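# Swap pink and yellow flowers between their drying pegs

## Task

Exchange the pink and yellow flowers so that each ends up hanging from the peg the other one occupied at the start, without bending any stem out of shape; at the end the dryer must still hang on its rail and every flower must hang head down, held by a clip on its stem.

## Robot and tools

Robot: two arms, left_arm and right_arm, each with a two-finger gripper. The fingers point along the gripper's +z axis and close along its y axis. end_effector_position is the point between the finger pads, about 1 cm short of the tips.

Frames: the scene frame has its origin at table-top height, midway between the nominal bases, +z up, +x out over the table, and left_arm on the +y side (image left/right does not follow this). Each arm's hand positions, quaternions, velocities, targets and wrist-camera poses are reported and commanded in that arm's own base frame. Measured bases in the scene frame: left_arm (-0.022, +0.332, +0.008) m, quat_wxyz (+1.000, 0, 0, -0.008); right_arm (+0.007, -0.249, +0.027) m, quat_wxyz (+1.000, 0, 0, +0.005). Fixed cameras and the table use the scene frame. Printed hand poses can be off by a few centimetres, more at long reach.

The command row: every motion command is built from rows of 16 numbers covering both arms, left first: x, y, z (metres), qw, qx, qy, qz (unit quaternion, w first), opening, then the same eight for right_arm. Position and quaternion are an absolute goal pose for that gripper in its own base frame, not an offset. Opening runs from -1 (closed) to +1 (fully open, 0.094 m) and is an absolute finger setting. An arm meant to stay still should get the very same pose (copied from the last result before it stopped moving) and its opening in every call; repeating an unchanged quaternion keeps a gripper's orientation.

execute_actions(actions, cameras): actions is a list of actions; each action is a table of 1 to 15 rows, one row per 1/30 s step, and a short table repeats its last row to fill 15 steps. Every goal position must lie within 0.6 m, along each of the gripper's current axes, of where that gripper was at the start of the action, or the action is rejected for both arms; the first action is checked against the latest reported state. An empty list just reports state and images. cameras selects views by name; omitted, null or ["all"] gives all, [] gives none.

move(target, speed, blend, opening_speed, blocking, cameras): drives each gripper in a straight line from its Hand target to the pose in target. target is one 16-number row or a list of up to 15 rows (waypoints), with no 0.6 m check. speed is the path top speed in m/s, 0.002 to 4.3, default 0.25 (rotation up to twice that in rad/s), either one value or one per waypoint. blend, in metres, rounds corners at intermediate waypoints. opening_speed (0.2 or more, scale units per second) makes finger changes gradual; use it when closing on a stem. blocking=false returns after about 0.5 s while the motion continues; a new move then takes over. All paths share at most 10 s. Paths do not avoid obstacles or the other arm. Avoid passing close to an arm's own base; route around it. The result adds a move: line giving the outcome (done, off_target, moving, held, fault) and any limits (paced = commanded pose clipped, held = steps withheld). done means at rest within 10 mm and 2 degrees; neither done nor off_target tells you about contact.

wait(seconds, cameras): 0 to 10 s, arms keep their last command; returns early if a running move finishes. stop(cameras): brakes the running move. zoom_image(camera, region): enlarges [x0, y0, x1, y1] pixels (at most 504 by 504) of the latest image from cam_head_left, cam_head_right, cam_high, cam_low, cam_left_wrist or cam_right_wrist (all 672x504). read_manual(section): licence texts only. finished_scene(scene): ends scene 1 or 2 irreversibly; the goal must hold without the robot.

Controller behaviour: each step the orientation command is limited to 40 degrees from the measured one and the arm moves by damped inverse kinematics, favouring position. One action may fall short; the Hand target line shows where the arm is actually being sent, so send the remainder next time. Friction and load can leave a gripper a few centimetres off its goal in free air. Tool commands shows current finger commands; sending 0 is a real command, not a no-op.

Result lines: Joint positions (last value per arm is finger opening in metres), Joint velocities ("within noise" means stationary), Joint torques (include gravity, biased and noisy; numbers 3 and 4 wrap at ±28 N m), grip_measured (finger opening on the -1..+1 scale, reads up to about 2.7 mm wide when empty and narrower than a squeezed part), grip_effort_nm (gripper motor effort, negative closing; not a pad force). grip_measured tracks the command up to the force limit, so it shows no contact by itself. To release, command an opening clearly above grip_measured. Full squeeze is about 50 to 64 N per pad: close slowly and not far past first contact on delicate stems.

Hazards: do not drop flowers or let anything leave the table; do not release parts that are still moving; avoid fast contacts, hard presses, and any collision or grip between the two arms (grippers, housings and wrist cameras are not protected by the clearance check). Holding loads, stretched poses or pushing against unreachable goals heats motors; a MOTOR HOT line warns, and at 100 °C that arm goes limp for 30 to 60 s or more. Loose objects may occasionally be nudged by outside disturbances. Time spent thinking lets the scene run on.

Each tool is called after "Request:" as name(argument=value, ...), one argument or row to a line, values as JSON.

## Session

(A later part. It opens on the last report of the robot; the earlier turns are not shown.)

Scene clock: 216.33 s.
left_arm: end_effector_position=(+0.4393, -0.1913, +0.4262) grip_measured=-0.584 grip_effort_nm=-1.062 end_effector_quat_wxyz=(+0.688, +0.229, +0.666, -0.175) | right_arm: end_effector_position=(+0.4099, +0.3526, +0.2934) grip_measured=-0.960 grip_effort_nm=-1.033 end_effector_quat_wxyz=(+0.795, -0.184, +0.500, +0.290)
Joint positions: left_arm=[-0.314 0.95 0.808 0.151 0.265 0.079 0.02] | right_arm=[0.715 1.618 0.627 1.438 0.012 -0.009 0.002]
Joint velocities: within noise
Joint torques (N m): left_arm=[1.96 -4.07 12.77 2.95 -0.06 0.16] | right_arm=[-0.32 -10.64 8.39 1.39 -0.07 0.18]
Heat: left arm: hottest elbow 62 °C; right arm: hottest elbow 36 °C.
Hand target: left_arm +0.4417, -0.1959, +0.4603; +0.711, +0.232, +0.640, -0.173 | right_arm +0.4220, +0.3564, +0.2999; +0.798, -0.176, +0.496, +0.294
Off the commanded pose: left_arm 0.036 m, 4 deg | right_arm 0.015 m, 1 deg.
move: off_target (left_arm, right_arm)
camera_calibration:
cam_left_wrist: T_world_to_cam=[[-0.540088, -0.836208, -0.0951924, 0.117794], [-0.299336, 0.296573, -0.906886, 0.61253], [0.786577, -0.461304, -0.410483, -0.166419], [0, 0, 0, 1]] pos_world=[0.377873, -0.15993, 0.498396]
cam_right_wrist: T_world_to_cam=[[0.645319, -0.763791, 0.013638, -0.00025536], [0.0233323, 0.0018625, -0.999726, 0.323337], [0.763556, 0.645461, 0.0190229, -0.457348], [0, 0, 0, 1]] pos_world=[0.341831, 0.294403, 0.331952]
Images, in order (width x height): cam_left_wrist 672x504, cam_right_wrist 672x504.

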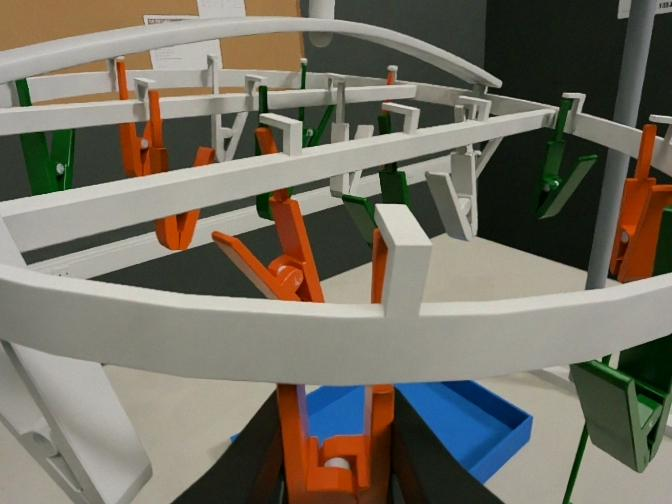

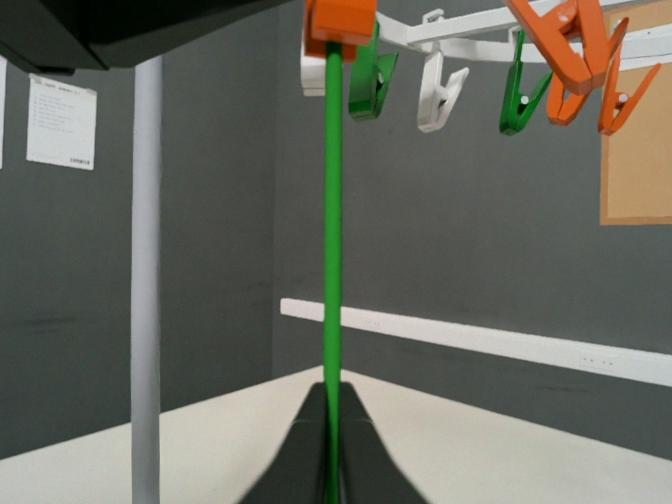

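Request:
move(
  target=[
    [0.4437,-0.1968,0.461,0.711,0.232,0.640,-0.173,-1,0.4225,0.357,0.26,0.798,-0.176,0.496,0.294,-1],
  ],
  speed=0.06,
  cameras=["cam_left_wrist","cam_right_wrist","cam_low"],
)

Request:
zoom_image(
  camera="cam_right_wrist",
  region=[240, 0, 430, 120],
)

Scene clock: 219.73 s.
left_arm: end_effector_position=(+0.4393, -0.1913, +0.4262) grip_measured=-0.584 grip_effort_nm=-1.062 end_effector_quat_wxyz=(+0.688, +0.229, +0.666, -0.175) | right_arm: end_effector_position=(+0.4143, +0.3564, +0.2540) grip_measured=-0.960 grip_effort_nm=-1.033 end_effector_quat_wxyz=(+0.792, -0.186, +0.504, +0.288)
Joint positions: left_arm=[-0.314 0.95 0.808 0.151 0.265 0.079 0.02] | right_arm=[0.715 1.741 0.627 1.549 0.012 -0.009 0.002]
Joint velocities: within noise
Joint torques (N m): left_arm=[1.96 -4.07 12.77 2.96 -0.06 0.16] | right_arm=[-0.03 -11.99 6.54 2.32 -0.09 0.18]
Heat: left arm: hottest elbow 62 °C; right arm: hottest elbow 36 °C.
Hand target: left_arm +0.4417, -0.1959, +0.4603; +0.711, +0.232, +0.640, -0.173 | right_arm +0.4222, +0.3567, +0.2599; +0.798, -0.176, +0.496, +0.294
Off the commanded pose: left_arm 0.036 m, 4 deg | right_arm 0.010 m, 2 deg.
move: off_target (left_arm)
camera_calibration:
cam_left_wrist: T_world_to_cam=[[-0.540088, -0.836208, -0.0951924, 0.117794], [-0.299336, 0.296573, -0.906886, 0.61253], [0.786577, -0.461304, -0.410483, -0.166419], [0, 0, 0, 1]] pos_world=[0.377873, -0.15993, 0.498396]
cam_right_wrist: T_world_to_cam=[[0.64545, -0.763678, 0.0137747, 0.000245326], [0.0144067, -0.00585883, -0.999879, 0.290466], [0.763667, 0.64557, 0.00722048, -0.459464], [0, 0, 0, 1]] pos_world=[0.346534, 0.298505, 0.293745]
Images, in order (width x height): cam_low 672x504, cam_left_wrist 672x504, cam_right_wrist 672x504.

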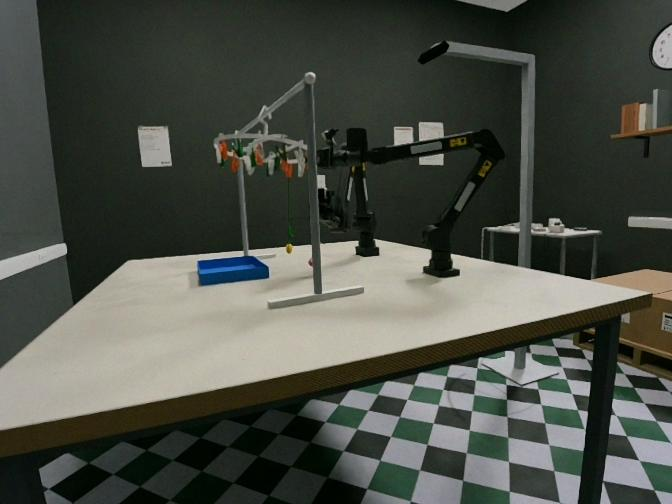

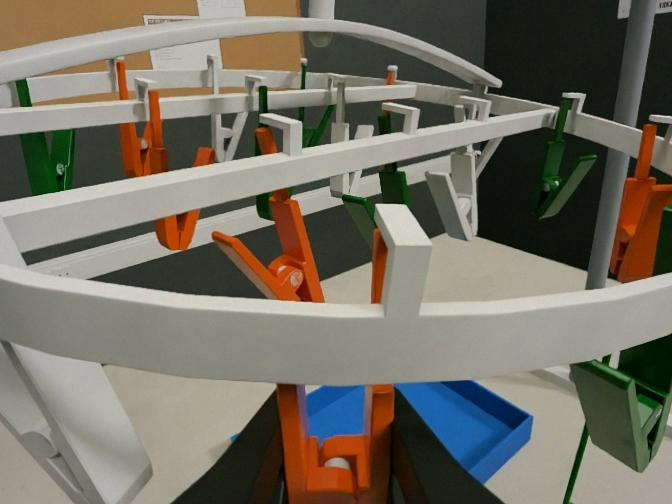

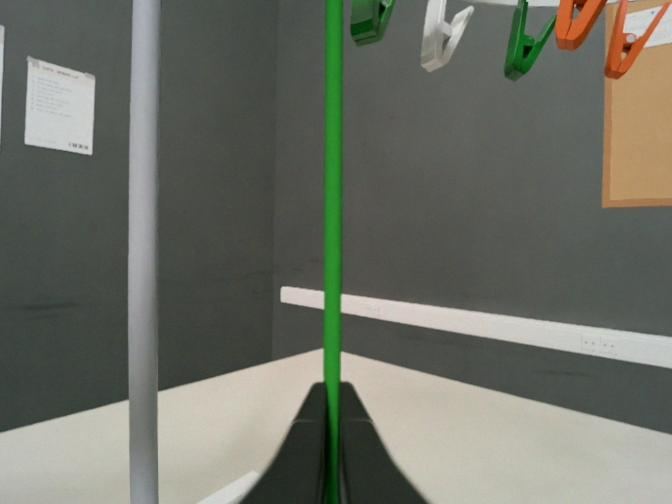

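Scaled by 2.653 from the camera's 672x504 image, which has a finer 960x720 frame.

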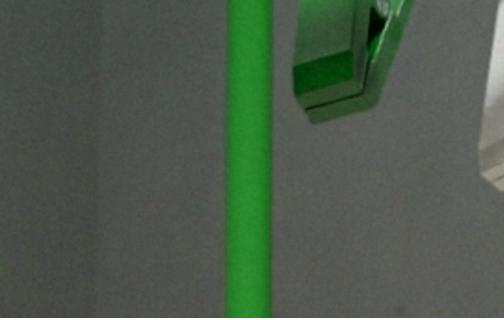

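Request:
move(
  target=[
    [0.4437,-0.1968,0.461,0.711,0.232,0.640,-0.173,-1,0.346,0.292,0.27,0.798,-0.176,0.496,0.294,-1],
  ],
  speed=0.12,
)

Scene clock: 222.97 s.
left_arm: end_effector_position=(+0.4393, -0.1913, +0.4262) grip_measured=-0.584 grip_effort_nm=-1.067 end_effector_quat_wxyz=(+0.688, +0.229, +0.666, -0.175) | right_arm: end_effector_position=(+0.3471, +0.2981, +0.2692) grip_measured=-0.960 grip_effort_nm=-1.033 end_effector_quat_wxyz=(+0.791, -0.186, +0.506, +0.288)
Joint positions: left_arm=[-0.314 0.95 0.808 0.151 0.265 0.079 0.02] | right_arm=[0.715 1.521 0.386 1.567 0.012 -0.009 0.002]
Joint velocities: within noise
Joint torques (N m): left_arm=[1.96 -4.07 12.77 2.95 -0.06 0.16] | right_arm=[-0.21 -8.82 3.81 2.3 -0.03 0.19]
Heat: left arm: hottest elbow 63 °C; right arm: hottest elbow 36 °C.
Hand target: left_arm +0.4417, -0.1959, +0.4603; +0.711, +0.232, +0.640, -0.173 | right_arm +0.3461, +0.2921, +0.2705; +0.792, -0.179, +0.505, +0.292
Off the commanded pose: left_arm 0.036 m, 4 deg | right_arm 0.006 m, 2 deg.
joint sent to its limit (right arm) — joint 4 (wrist pitch), upper limit. The joint targets still meet the commanded pose.
move: off_target (left_arm)
camera_calibration:
cam_left_wrist: T_world_to_cam=[[-0.540088, -0.836208, -0.0951924, 0.117794], [-0.299336, 0.296573, -0.906886, 0.61253], [0.786577, -0.461304, -0.410483, -0.166419], [0, 0, 0, 1]] pos_world=[0.377873, -0.15993, 0.498396]
cam_right_wrist: T_world_to_cam=[[0.645498, -0.763637, 0.0138058, -0.00120338], [0.0109134, -0.00885221, -0.999901, 0.308388], [0.763684, 0.645585, 0.00261983, -0.369426], [0, 0, 0, 1]] pos_world=[0.279536, 0.240306, 0.309342]

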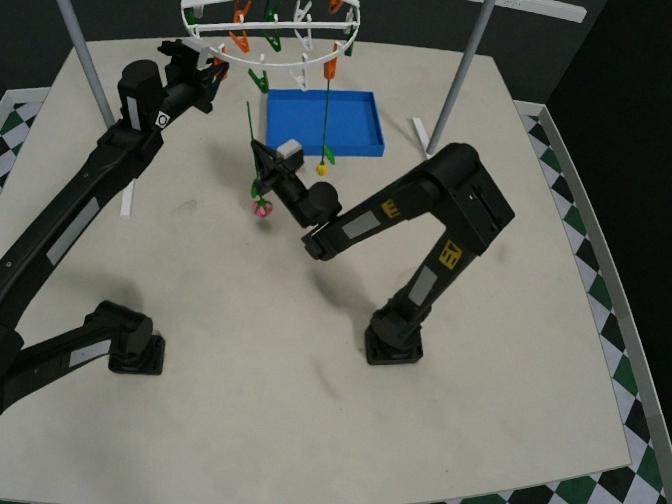

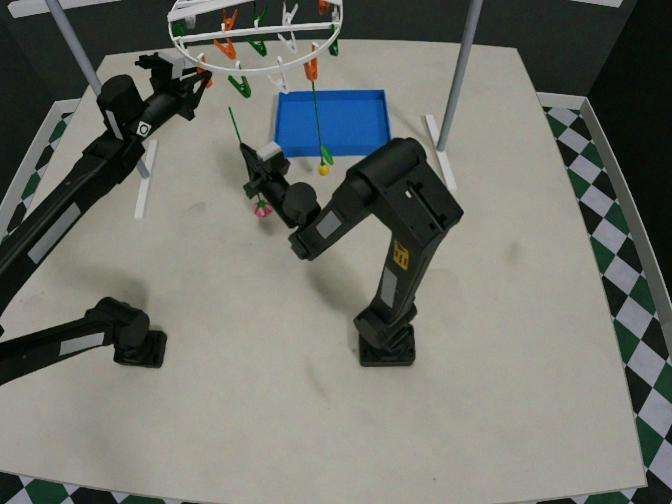

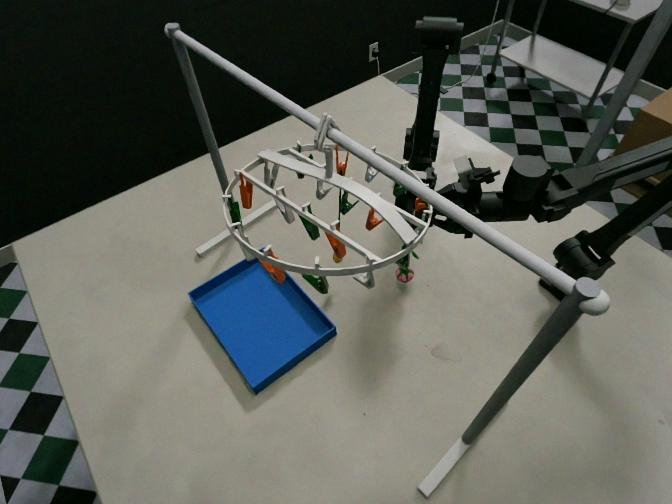

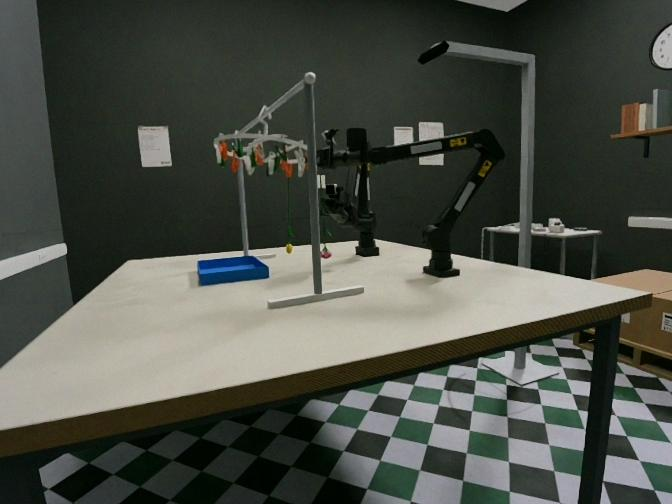

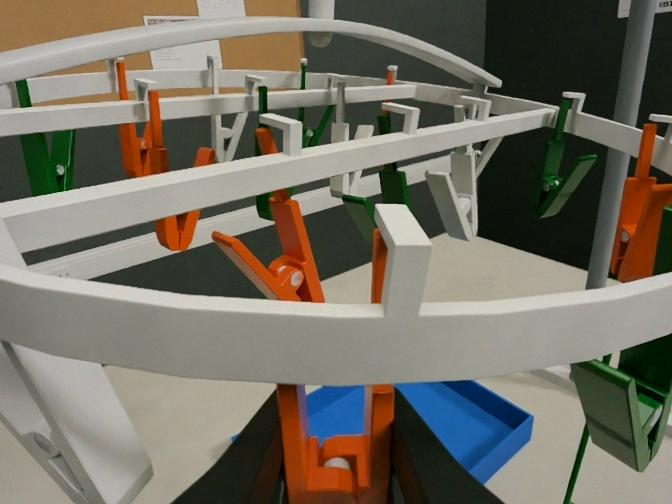

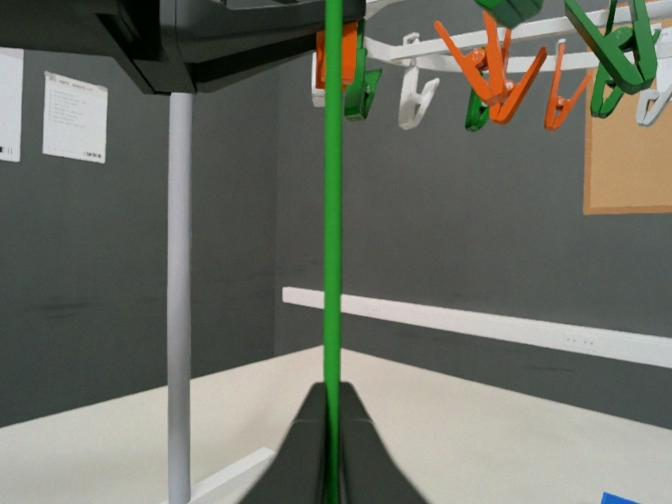

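Request:
move(
  target=[
    [0.4437,-0.1968,0.461,0.711,0.232,0.640,-0.173,0.2,0.346,0.292,0.27,0.798,-0.176,0.496,0.294,-1],
    [0.33,-0.12,0.461,0.711,0.232,0.640,-0.173,0.28,0.30,0.15,0.27,0.814,-0.171,0.470,0.296,-1],
    [0.28,-0.30,0.47,0.737,0.0,0.676,0.0,0.28,0.30,0.13,0.27,0.814,-0.171,0.470,0.296,-1],
  ],
  speed=0.2,
  opening_speed=0.6,
)

Scene clock: 242.63 s.
left_arm: end_effector_position=(+0.2792, -0.2927, +0.4425) grip_measured=+0.278 grip_effort_nm=0.051 end_effector_quat_wxyz=(+0.729, +0.017, +0.684, +0.017) | right_arm: end_effector_position=(+0.3035, +0.1340, +0.2699) grip_measured=-0.960 grip_effort_nm=-1.033 end_effector_quat_wxyz=(+0.791, -0.181, +0.515, +0.278)
Joint positions: left_arm=[-1.223 0.963 0.798 0.351 -1.216 0.223 0.06] | right_arm=[0.192 1.19 0.087 1.567 -0.439 0.211 0.002]
Joint velocities: within noise
Joint torques (N m): left_arm=[2.14 -3.37 12.66 2.24 0.06 0.19] | right_arm=[-0.21 -2.55 3.95 2.24 0.04 0.2]
Heat: left arm: hottest elbow 63 °C; right arm: hottest elbow 34 °C.
Hand target: left_arm +0.2791, -0.2987, +0.4693; +0.737, +0.000, +0.676, +0.000 | right_arm +0.2999, +0.1303, +0.2708; +0.792, -0.175, +0.513, +0.281
Off the commanded pose: left_arm 0.028 m, 3 deg | right_arm 0.005 m, 6 deg.
joint sent to its limit (right arm) — joint 4 (wrist pitch), upper limit. The joint targets are off in orientation, not in position.
move: off_target (left_arm, right_arm)
camera_calibration:
cam_left_wrist: T_world_to_cam=[[0.00813381, -0.99813, -0.0605912, -0.2677], [-0.361728, 0.0535528, -0.930744, 0.566325], [0.932248, 0.029488, -0.360615, 0.000380529], [0, 0, 0, 1]] pos_world=[0.206678, -0.297539, 0.511021]
cam_right_wrist: T_world_to_cam=[[0.627192, -0.778809, 0.00930027, -0.0896344], [-0.00306306, -0.0144071, -0.999892, 0.313038], [0.778859, 0.627095, -0.0114216, -0.228477], [0, 0, 0, 1]] pos_world=[0.235128, 0.0779788, 0.311228]

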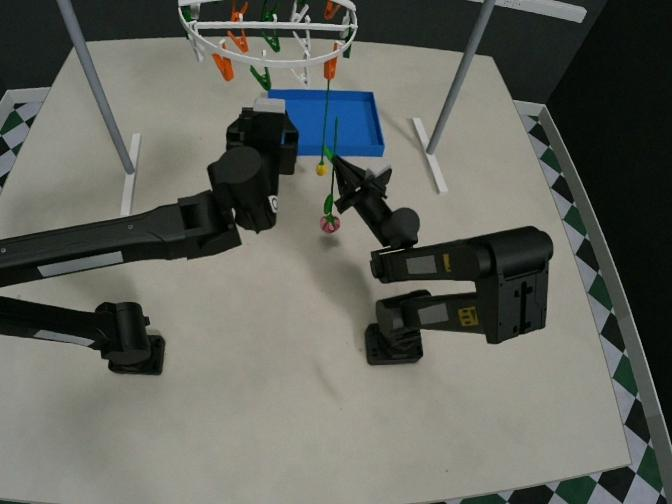

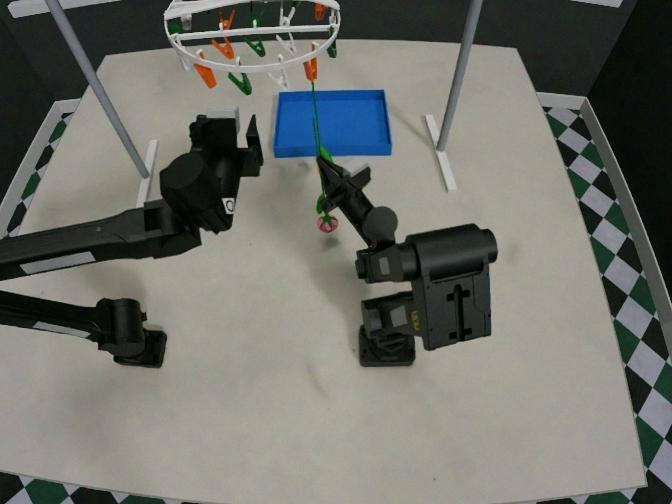

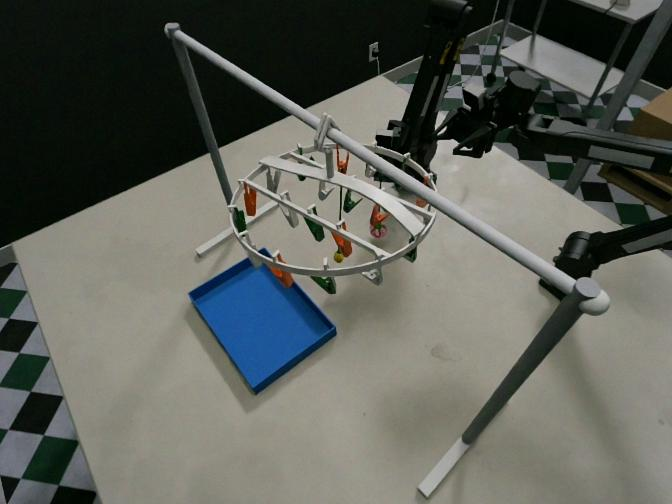

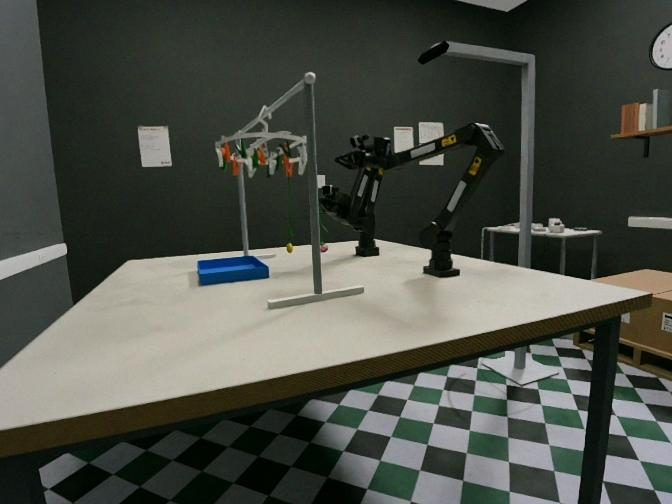

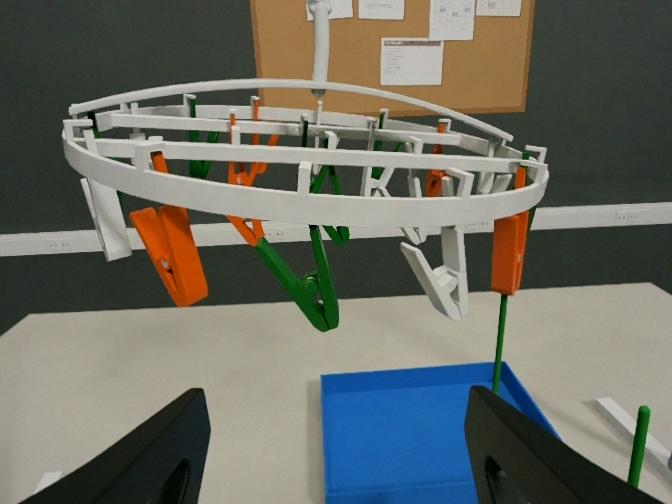

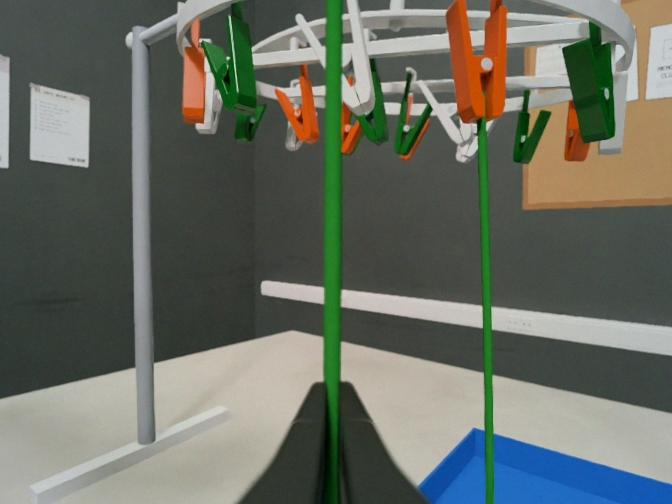

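Request:
move(
  target=[0.378,-0.276,0.452,0.737,0.0,0.676,0.0,0.35,0.30,0.13,0.27,0.814,-0.171,0.470,0.296,-1],
  speed=0.12,
  cameras=["cam_left_wrist"],
)

Scene clock: 248.87 s.
left_arm: end_effector_position=(+0.3700, -0.2715, +0.4255) grip_measured=+0.348 grip_effort_nm=0.051 end_effector_quat_wxyz=(+0.729, +0.017, +0.684, +0.012) | right_arm: end_effector_position=(+0.3035, +0.1338, +0.2700) grip_measured=-0.960 grip_effort_nm=-1.028 end_effector_quat_wxyz=(+0.791, -0.180, +0.515, +0.278)
Joint positions: left_arm=[-0.941 1.038 0.814 0.332 -0.93 0.128 0.063] | right_arm=[0.192 1.189 0.087 1.567 -0.439 0.211 0.002]
Joint velocities: within noise
Joint torques (N m): left_arm=[3.14 -4.37 12.93 1.39 0.18 -0.09] | right_arm=[-0.32 -2.55 3.96 2.17 0.06 0.19]
Heat: left arm: hottest elbow 63 °C; right arm: hottest elbow 33 °C.
Hand target: left_arm +0.3767, -0.2750, +0.4514; +0.737, +0.000, +0.676, +0.000 | right_arm +0.2999, +0.1302, +0.2708; +0.792, -0.175, +0.513, +0.281
Off the commanded pose: left_arm 0.028 m, 3 deg | right_arm 0.005 m, 6 deg.
joint sent to its limit (right arm) — joint 4 (wrist pitch), upper limit. The joint targets are off in orientation, not in position.
move: off_target (left_arm, right_arm)
camera_calibration:
cam_left_wrist: T_world_to_cam=[[0.00113141, -0.998511, -0.0545333, -0.248412], [-0.361361, 0.0504401, -0.931061, 0.581392], [0.932425, 0.0207596, -0.360766, -0.0935174], [0, 0, 0, 1]] pos_world=[0.297572, -0.275427, 0.494027]
Images, in order (width x height): cam_left_wrist 672x504.

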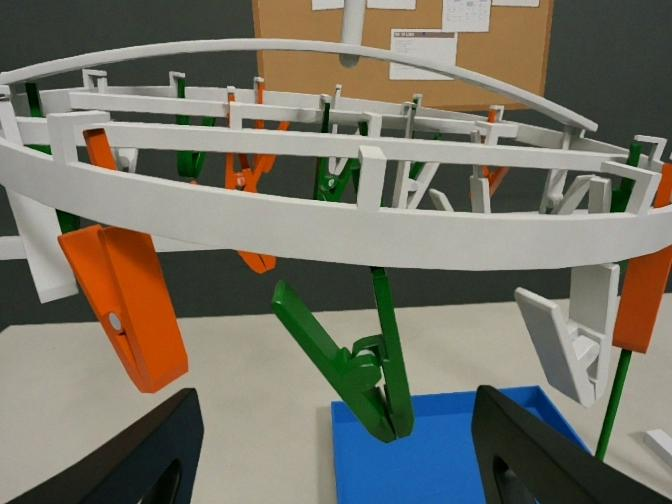

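Request:
move(
  target=[
    [0.402,-0.278,0.458,0.737,0.0,0.676,0.0,0.35,0.30,0.13,0.27,0.814,-0.171,0.470,0.296,-1],
    [0.402,-0.278,0.458,0.737,0.0,0.676,0.0,-0.4,0.30,0.13,0.27,0.814,-0.171,0.470,0.296,-1],
  ],
  speed=0.08,
  opening_speed=0.6,
  cameras=["cam_left_wrist","cam_right_wrist"],
)

Scene clock: 257.27 s.
left_arm: end_effector_position=(+0.3930, -0.2745, +0.4317) grip_measured=-0.397 grip_effort_nm=-0.115 end_effector_quat_wxyz=(+0.729, +0.016, +0.684, +0.011) | right_arm: end_effector_position=(+0.3035, +0.1338, +0.2701) grip_measured=-0.960 grip_effort_nm=-1.028 end_effector_quat_wxyz=(+0.791, -0.180, +0.514, +0.278)
Joint positions: left_arm=[-0.892 1.081 0.861 0.319 -0.88 0.116 0.028] | right_arm=[0.192 1.189 0.087 1.567 -0.439 0.211 0.002]
Joint velocities: within noise
Joint torques (N m): left_arm=[3.25 -4.95 13 1.44 0.18 -0.07] | right_arm=[-0.21 -2.49 3.95 2.21 0.08 0.19]
Heat: left arm: hottest elbow 64 °C; right arm: hottest elbow 33 °C.
Hand target: left_arm +0.4005, -0.2770, +0.4575; +0.737, +0.000, +0.676, +0.000 | right_arm +0.2999, +0.1302, +0.2708; +0.792, -0.175, +0.513, +0.281
Off the commanded pose: left_arm 0.028 m, 3 deg | right_arm 0.005 m, 6 deg.
joint sent to its limit (right arm) — joint 4 (wrist pitch), upper limit. The joint targets are off in orientation, not in position.
move: off_target (left_arm, right_arm); target 2's new opening was sent with left_arm's hand 0.028 m and 3 deg from that target
camera_calibration:
cam_left_wrist: T_world_to_cam=[[-0.000999635, -0.998655, -0.0518294, -0.251502], [-0.362206, 0.0486717, -0.930826, 0.595277], [0.932097, 0.0178424, -0.361768, -0.112872], [0, 0, 0, 1]] pos_world=[0.320569, -0.278123, 0.500231]
cam_right_wrist: T_world_to_cam=[[0.627016, -0.77895, 0.00936769, -0.0896194], [-0.00247987, -0.014021, -0.999899, 0.312972], [0.779002, 0.62693, -0.0107231, -0.228573], [0, 0, 0, 1]] pos_world=[0.235028, 0.0778784, 0.311329]
Images, in order (width x height): cam_left_wrist 672x504, cam_right_wrist 672x504.

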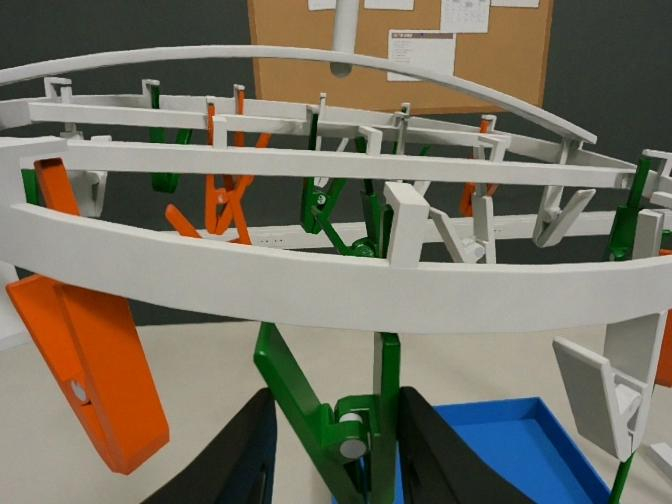

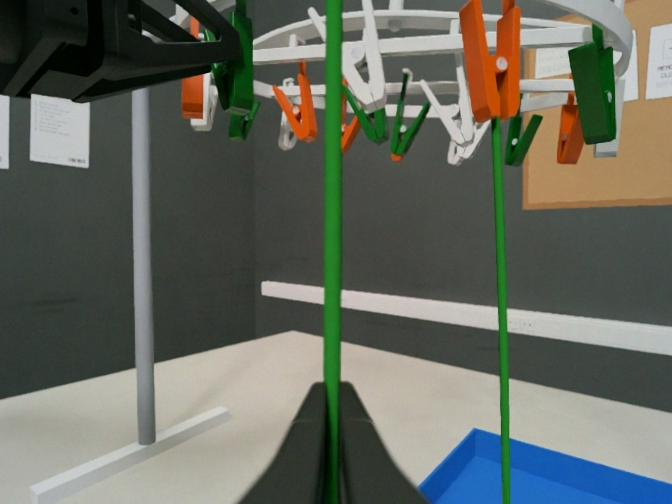

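Request:
move(
  target=[0.402,-0.278,0.458,0.737,0.0,0.676,0.0,-1,0.30,0.13,0.25,0.814,-0.171,0.470,0.296,-1],
  speed=0.08,
  opening_speed=0.4,
  cameras=["cam_left_wrist","cam_right_wrist"],
)

Request:
zoom_image(
  camera="cam_right_wrist",
  region=[130, 0, 350, 160],
)

Scene clock: 260.83 s.
left_arm: end_effector_position=(+0.3930, -0.2746, +0.4317) grip_measured=-0.614 grip_effort_nm=-1.062 end_effector_quat_wxyz=(+0.729, +0.017, +0.684, +0.010) | right_arm: end_effector_position=(+0.3014, +0.1334, +0.2545) grip_measured=-0.960 grip_effort_nm=-1.038 end_effector_quat_wxyz=(+0.778, -0.178, +0.534, +0.280)
Joint positions: left_arm=[-0.892 1.081 0.861 0.319 -0.88 0.116 0.018] | right_arm=[0.191 1.214 0.065 1.567 -0.44 0.211 0.002]
Joint velocities: within noise
Joint torques (N m): left_arm=[3.31 -4.95 13.01 1.46 0.17 -0.06] | right_arm=[-0.21 -0.97 3.74 2.25 0.06 -0.06]
Heat: left arm: hottest elbow 62 °C; right arm: hottest elbow 32 °C.
Hand target: left_arm +0.4005, -0.2770, +0.4576; +0.737, +0.000, +0.676, +0.000 | right_arm +0.2999, +0.1302, +0.2508; +0.779, -0.178, +0.536, +0.273
Off the commanded pose: left_arm 0.028 m, 3 deg | right_arm 0.006 m, 9 deg.
joint sent to its limit (right arm) — joint 4 (wrist pitch), upper limit. The joint targets are off in orientation, not in position.
move: off_target (left_arm, right_arm)
camera_calibration:
cam_left_wrist: T_world_to_cam=[[-0.00140883, -0.998657, -0.0517823, -0.251394], [-0.362187, 0.0487762, -0.930828, 0.595301], [0.932104, 0.0174435, -0.36177, -0.112984], [0, 0, 0, 1]] pos_world=[0.320569, -0.278122, 0.500231]
cam_right_wrist: T_world_to_cam=[[0.627159, -0.778797, -0.0120894, -0.0830727], [-0.0481122, -0.0232434, -0.998571, 0.312063], [0.777404, 0.626845, -0.052047, -0.215883], [0, 0, 0, 1]] pos_world=[0.234942, 0.0778815, 0.299377]
Images, in order (width x height): cam_left_wrist 672x504, cam_right_wrist 672x504.

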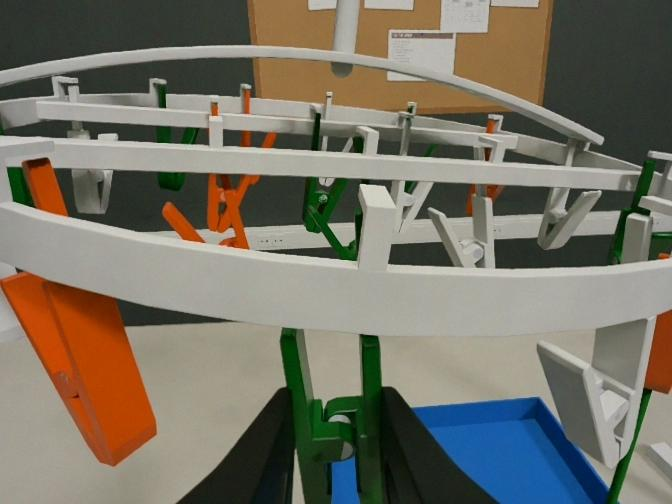

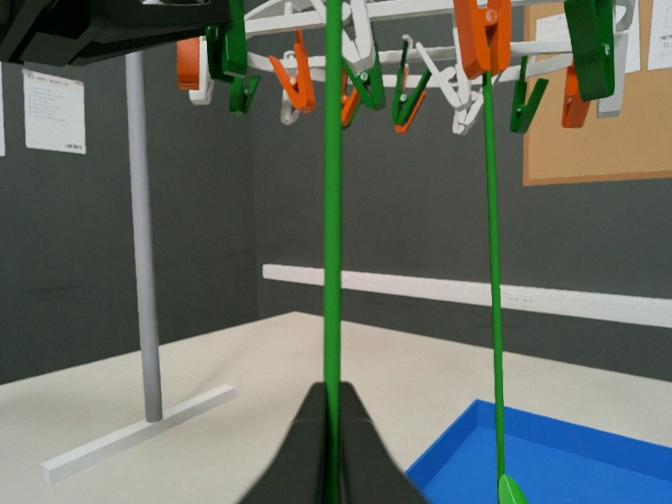

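Scaled by 2.291 from the camera's 672x504 image, which has a finer 960x720 frame.

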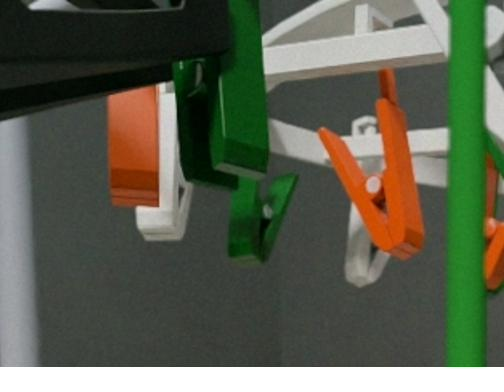

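Request:
move(
  target=[0.402,-0.278,0.458,0.737,0.0,0.676,0.0,-1,0.325,0.185,0.26,0.75,-0.25,0.433,0.433,-1],
  speed=0.15,
  cameras=["cam_left_wrist","cam_right_wrist","cam_high","cam_head_right"],
)

Scene clock: 276.47 s.
left_arm: end_effector_position=(+0.3931, -0.2747, +0.4315) grip_measured=-0.614 grip_effort_nm=-1.072 end_effector_quat_wxyz=(+0.729, +0.017, +0.684, +0.011) | right_arm: end_effector_position=(+0.3178, +0.1797, +0.2501) grip_measured=-0.960 grip_effort_nm=-1.033 end_effector_quat_wxyz=(+0.710, -0.262, +0.527, +0.387)
Joint positions: left_arm=[-0.892 1.081 0.861 0.319 -0.88 0.116 0.018] | right_arm=[0.197 1.342 0.195 1.567 -0.717 0.323 0.002]
Joint velocities: within noise
Joint torques (N m): left_arm=[3.25 -5.01 13.01 1.44 0.17 -0.07] | right_arm=[1.08 -3.43 6.8 2.17 0.11 0.19]
Heat: left arm: hottest elbow 60 °C; right arm: hottest elbow 32 °C.
Hand target: left_arm +0.4006, -0.2771, +0.4575; +0.737, +0.000, +0.676, +0.000 | right_arm +0.3245, +0.1849, +0.2605; +0.714, -0.265, +0.514, +0.394
Off the commanded pose: left_arm 0.028 m, 3 deg | right_arm 0.013 m, 13 deg.
joint sent to its limit (right arm) — joint 4 (wrist pitch), upper limit. The joint targets are off in orientation, not in position.
move: off_target (left_arm, right_arm)
camera_calibration:
cam_left_wrist: T_world_to_cam=[[-0.00133948, -0.998639, -0.0521335, -0.251341], [-0.362401, 0.0490744, -0.930729, 0.595351], [0.932021, 0.0176466, -0.361974, -0.112926], [0, 0, 0, 1]] pos_world=[0.320669, -0.278223, 0.500131]
cam_right_wrist: T_world_to_cam=[[0.826868, -0.56181, -0.025681, -0.156476], [-0.0860196, -0.0812127, -0.992978, 0.330639], [0.555779, 0.823271, -0.115479, -0.206781], [0, 0, 0, 1]] pos_world=[0.272751, 0.109179, 0.30042]
Images, in order (width x height): cam_head_right 672x504, cam_high 672x504, cam_left_wrist 672x504, cam_right_wrist 672x504.

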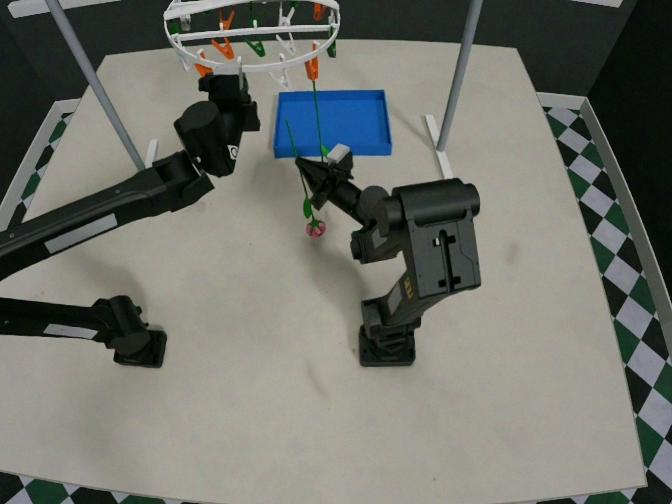

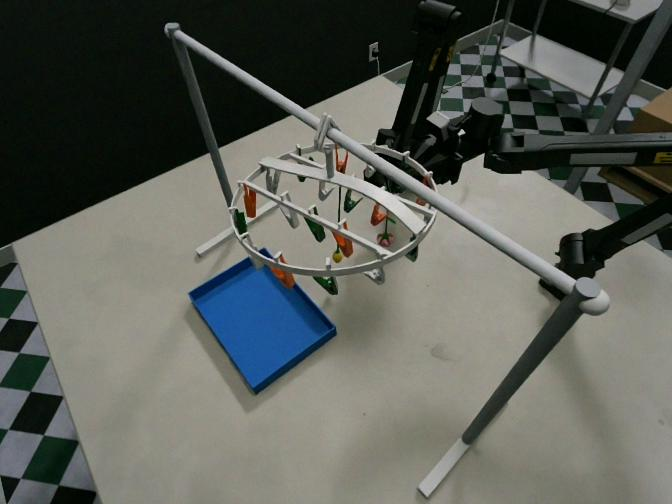

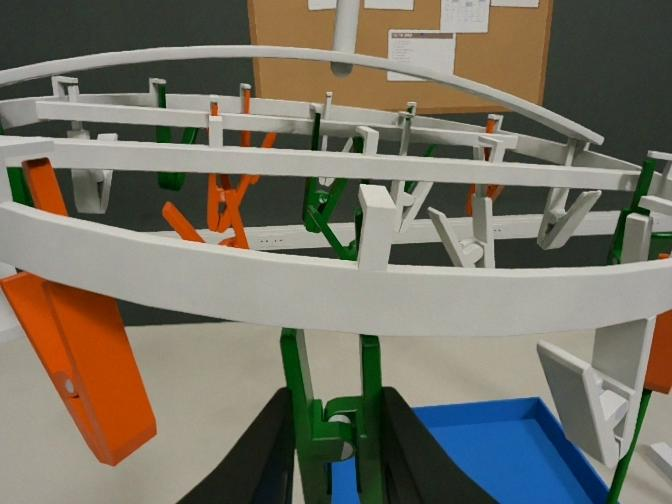

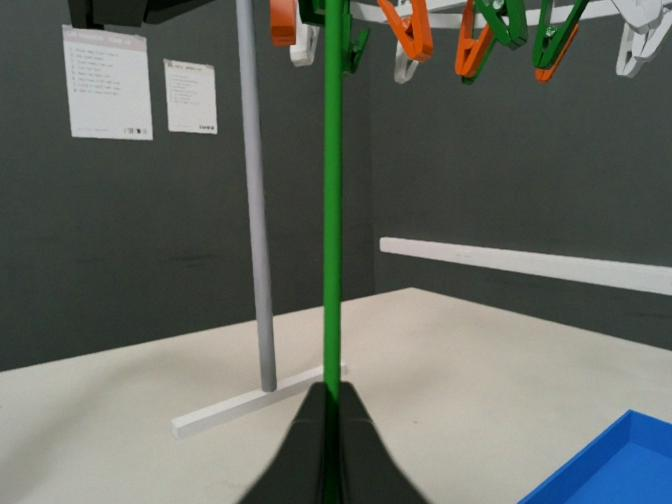

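Request:
move(
  target=[
    [0.402,-0.278,0.458,0.737,0.0,0.676,0.0,-1,0.368,0.262,0.27,0.816,-0.18,0.433,0.338,-1],
  ],
  speed=0.12,
  cameras=["cam_left_wrist","cam_right_wrist","cam_low"],
)

Request:
zoom_image(
  camera="cam_low",
  region=[260, 110, 380, 280],
)

Scene clock: 286.50 s.
left_arm: end_effector_position=(+0.3931, -0.2747, +0.4315) grip_measured=-0.614 grip_effort_nm=-1.062 end_effector_quat_wxyz=(+0.729, +0.017, +0.684, +0.010) | right_arm: end_effector_position=(+0.3621, +0.2540, +0.2605) grip_measured=-0.960 grip_effort_nm=-1.038 end_effector_quat_wxyz=(+0.769, -0.196, +0.517, +0.322)
Joint positions: left_arm=[-0.892 1.081 0.861 0.319 -0.88 0.115 0.018] | right_arm=[0.531 1.501 0.344 1.567 -0.208 0.124 0.002]
Joint velocities: within noise
Joint torques (N m): left_arm=[3.25 -4.95 13.01 1.44 0.17 -0.06] | right_arm=[1.44 -6.48 6.9 2.33 0.13 -0.12]
Heat: left arm: hottest elbow 59 °C; right arm: hottest elbow 32 °C.
Hand target: left_arm +0.4006, -0.2771, +0.4575; +0.737, +0.000, +0.676, +0.000 | right_arm +0.3676, +0.2618, +0.2706; +0.780, -0.199, +0.500, +0.320
Off the commanded pose: left_arm 0.028 m, 3 deg | right_arm 0.014 m, 11 deg.
joint sent to its limit (right arm) — joint 4 (wrist pitch), upper limit. The joint targets are off in orientation, not in position.
move: off_target (left_arm, right_arm)
camera_calibration:
cam_left_wrist: T_world_to_cam=[[-0.00141881, -0.998658, -0.0517786, -0.251498], [-0.362394, 0.0487725, -0.930748, 0.595275], [0.932024, 0.0174437, -0.361977, -0.112982], [0, 0, 0, 1]] pos_world=[0.320669, -0.278222, 0.500132]
cam_right_wrist: T_world_to_cam=[[0.698154, -0.715636, -0.0211214, -0.0666196], [-0.0345913, -0.00425006, -0.999393, 0.314216], [0.715112, 0.69846, -0.027722, -0.34037], [0, 0, 0, 1]] pos_world=[0.300782, 0.191395, 0.303182]
Images, in order (width x height): cam_low 672x504, cam_left_wrist 672x504, cam_right_wrist 672x504.

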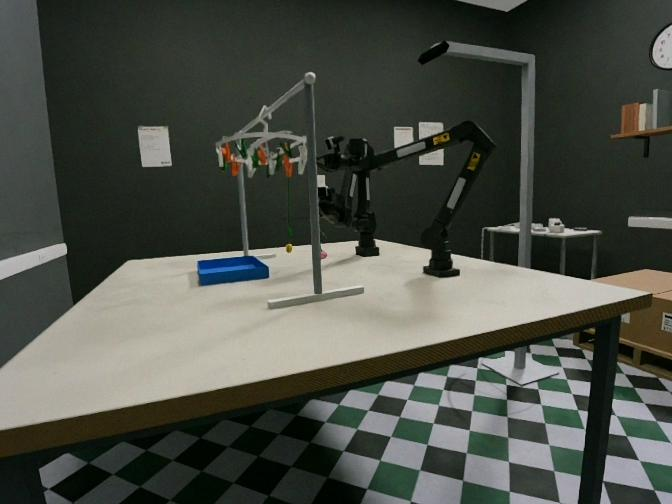

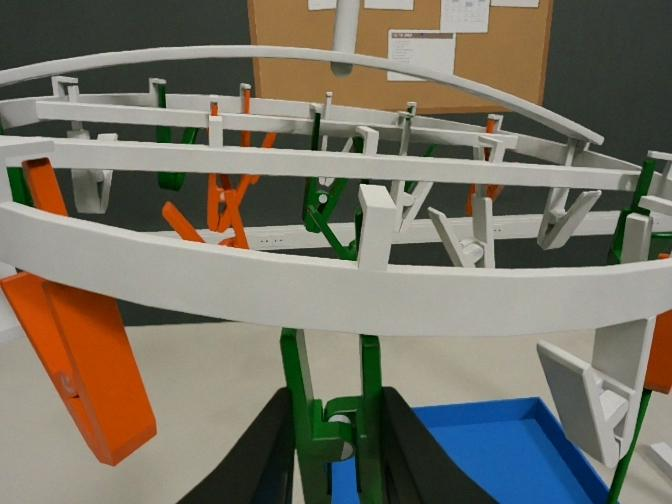

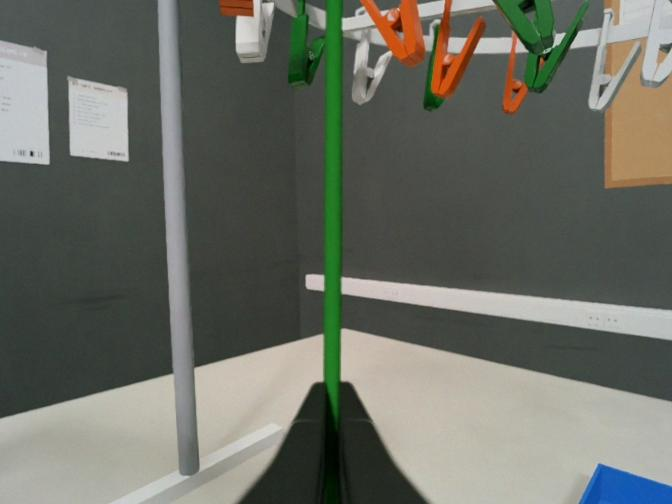

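Scaled by 2.965 from the camera's 672x504 image, which has a finer 960x720 frame.

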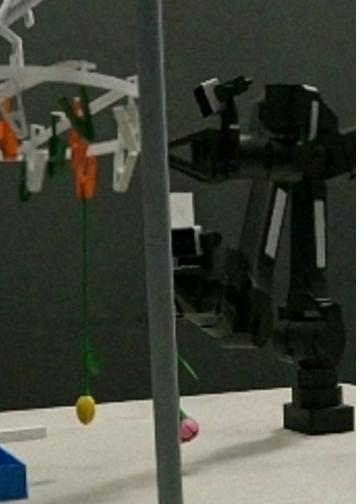

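Request:
move(
  target=[
    [0.402,-0.278,0.458,0.737,0.0,0.676,0.0,-1,0.345,0.255,0.285,0.816,-0.18,0.433,0.338,-1],
    [0.402,-0.278,0.458,0.737,0.0,0.676,0.0,-1,0.351,0.278,0.302,0.816,-0.18,0.433,0.338,-1],
  ],
  speed=0.1,
  cameras=["cam_left_wrist","cam_right_wrist"],
)

Request:
zoom_image(
  camera="cam_right_wrist",
  region=[200, 0, 500, 180],
)

Scene clock: 314.30 s.
left_arm: end_effector_position=(+0.3931, -0.2747, +0.4315) grip_measured=-0.614 grip_effort_nm=-1.067 end_effector_quat_wxyz=(+0.729, +0.017, +0.684, +0.010) | right_arm: end_effector_position=(+0.3461, +0.2699, +0.2903) grip_measured=-0.960 grip_effort_nm=-1.038 end_effector_quat_wxyz=(+0.787, -0.189, +0.486, +0.330)
Joint positions: left_arm=[-0.892 1.081 0.861 0.319 -0.88 0.115 0.018] | right_arm=[0.607 1.445 0.359 1.567 -0.143 0.101 0.002]
Joint velocities: within noise
Joint torques (N m): left_arm=[3.25 -4.95 13 1.43 0.17 -0.06] | right_arm=[1.32 -6.42 7.45 2.25 0.12 -0.12]
Heat: left arm: hottest elbow 60 °C; right arm: hottest elbow 32 °C.
Hand target: left_arm +0.4005, -0.2771, +0.4575; +0.737, +0.000, +0.676, +0.000 | right_arm +0.3505, +0.2777, +0.3025; +0.798, -0.191, +0.468, +0.329
Off the commanded pose: left_arm 0.028 m, 3 deg | right_arm 0.015 m, 7 deg.
joint sent to its limit (right arm) — joint 4 (wrist pitch), upper limit. The joint targets are off in orientation, not in position.
move: off_target (left_arm, right_arm)
camera_calibration:
cam_left_wrist: T_world_to_cam=[[-0.00141881, -0.998658, -0.0517786, -0.251498], [-0.362394, 0.0487725, -0.930748, 0.595275], [0.932024, 0.0174437, -0.361977, -0.112982], [0, 0, 0, 1]] pos_world=[0.320669, -0.278222, 0.500132]
cam_right_wrist: T_world_to_cam=[[0.704224, -0.709848, -0.0136106, -0.0492475], [0.0236408, 0.0426046, -0.998812, 0.310629], [0.709584, 0.703066, 0.0467845, -0.360111], [0, 0, 0, 1]] pos_world=[0.282867, 0.204989, 0.326437]
Images, in order (width x height): cam_left_wrist 672x504, cam_right_wrist 672x504.

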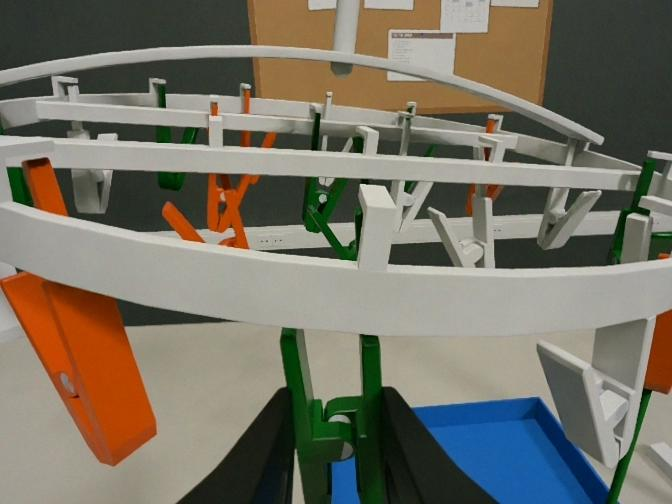

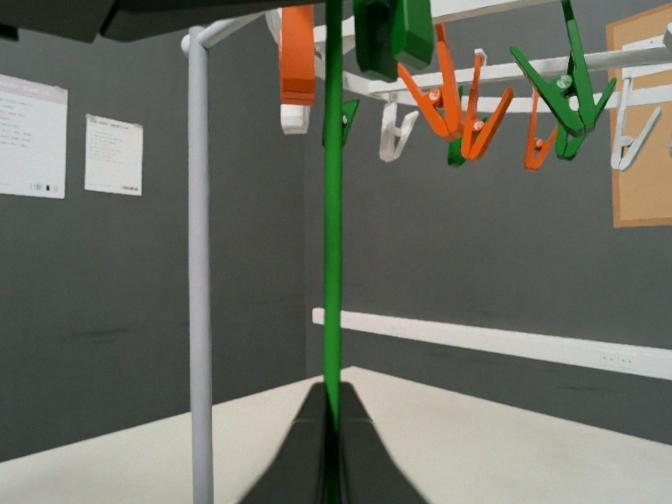

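Scaled by 1.680 from the camera's 672x504 image, which has a finer 960x720 frame.

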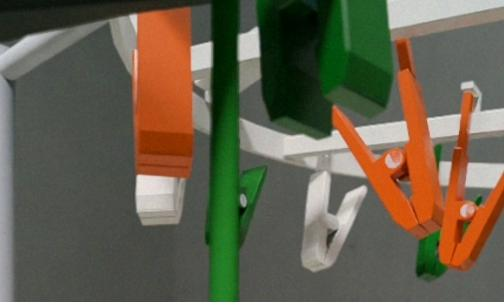

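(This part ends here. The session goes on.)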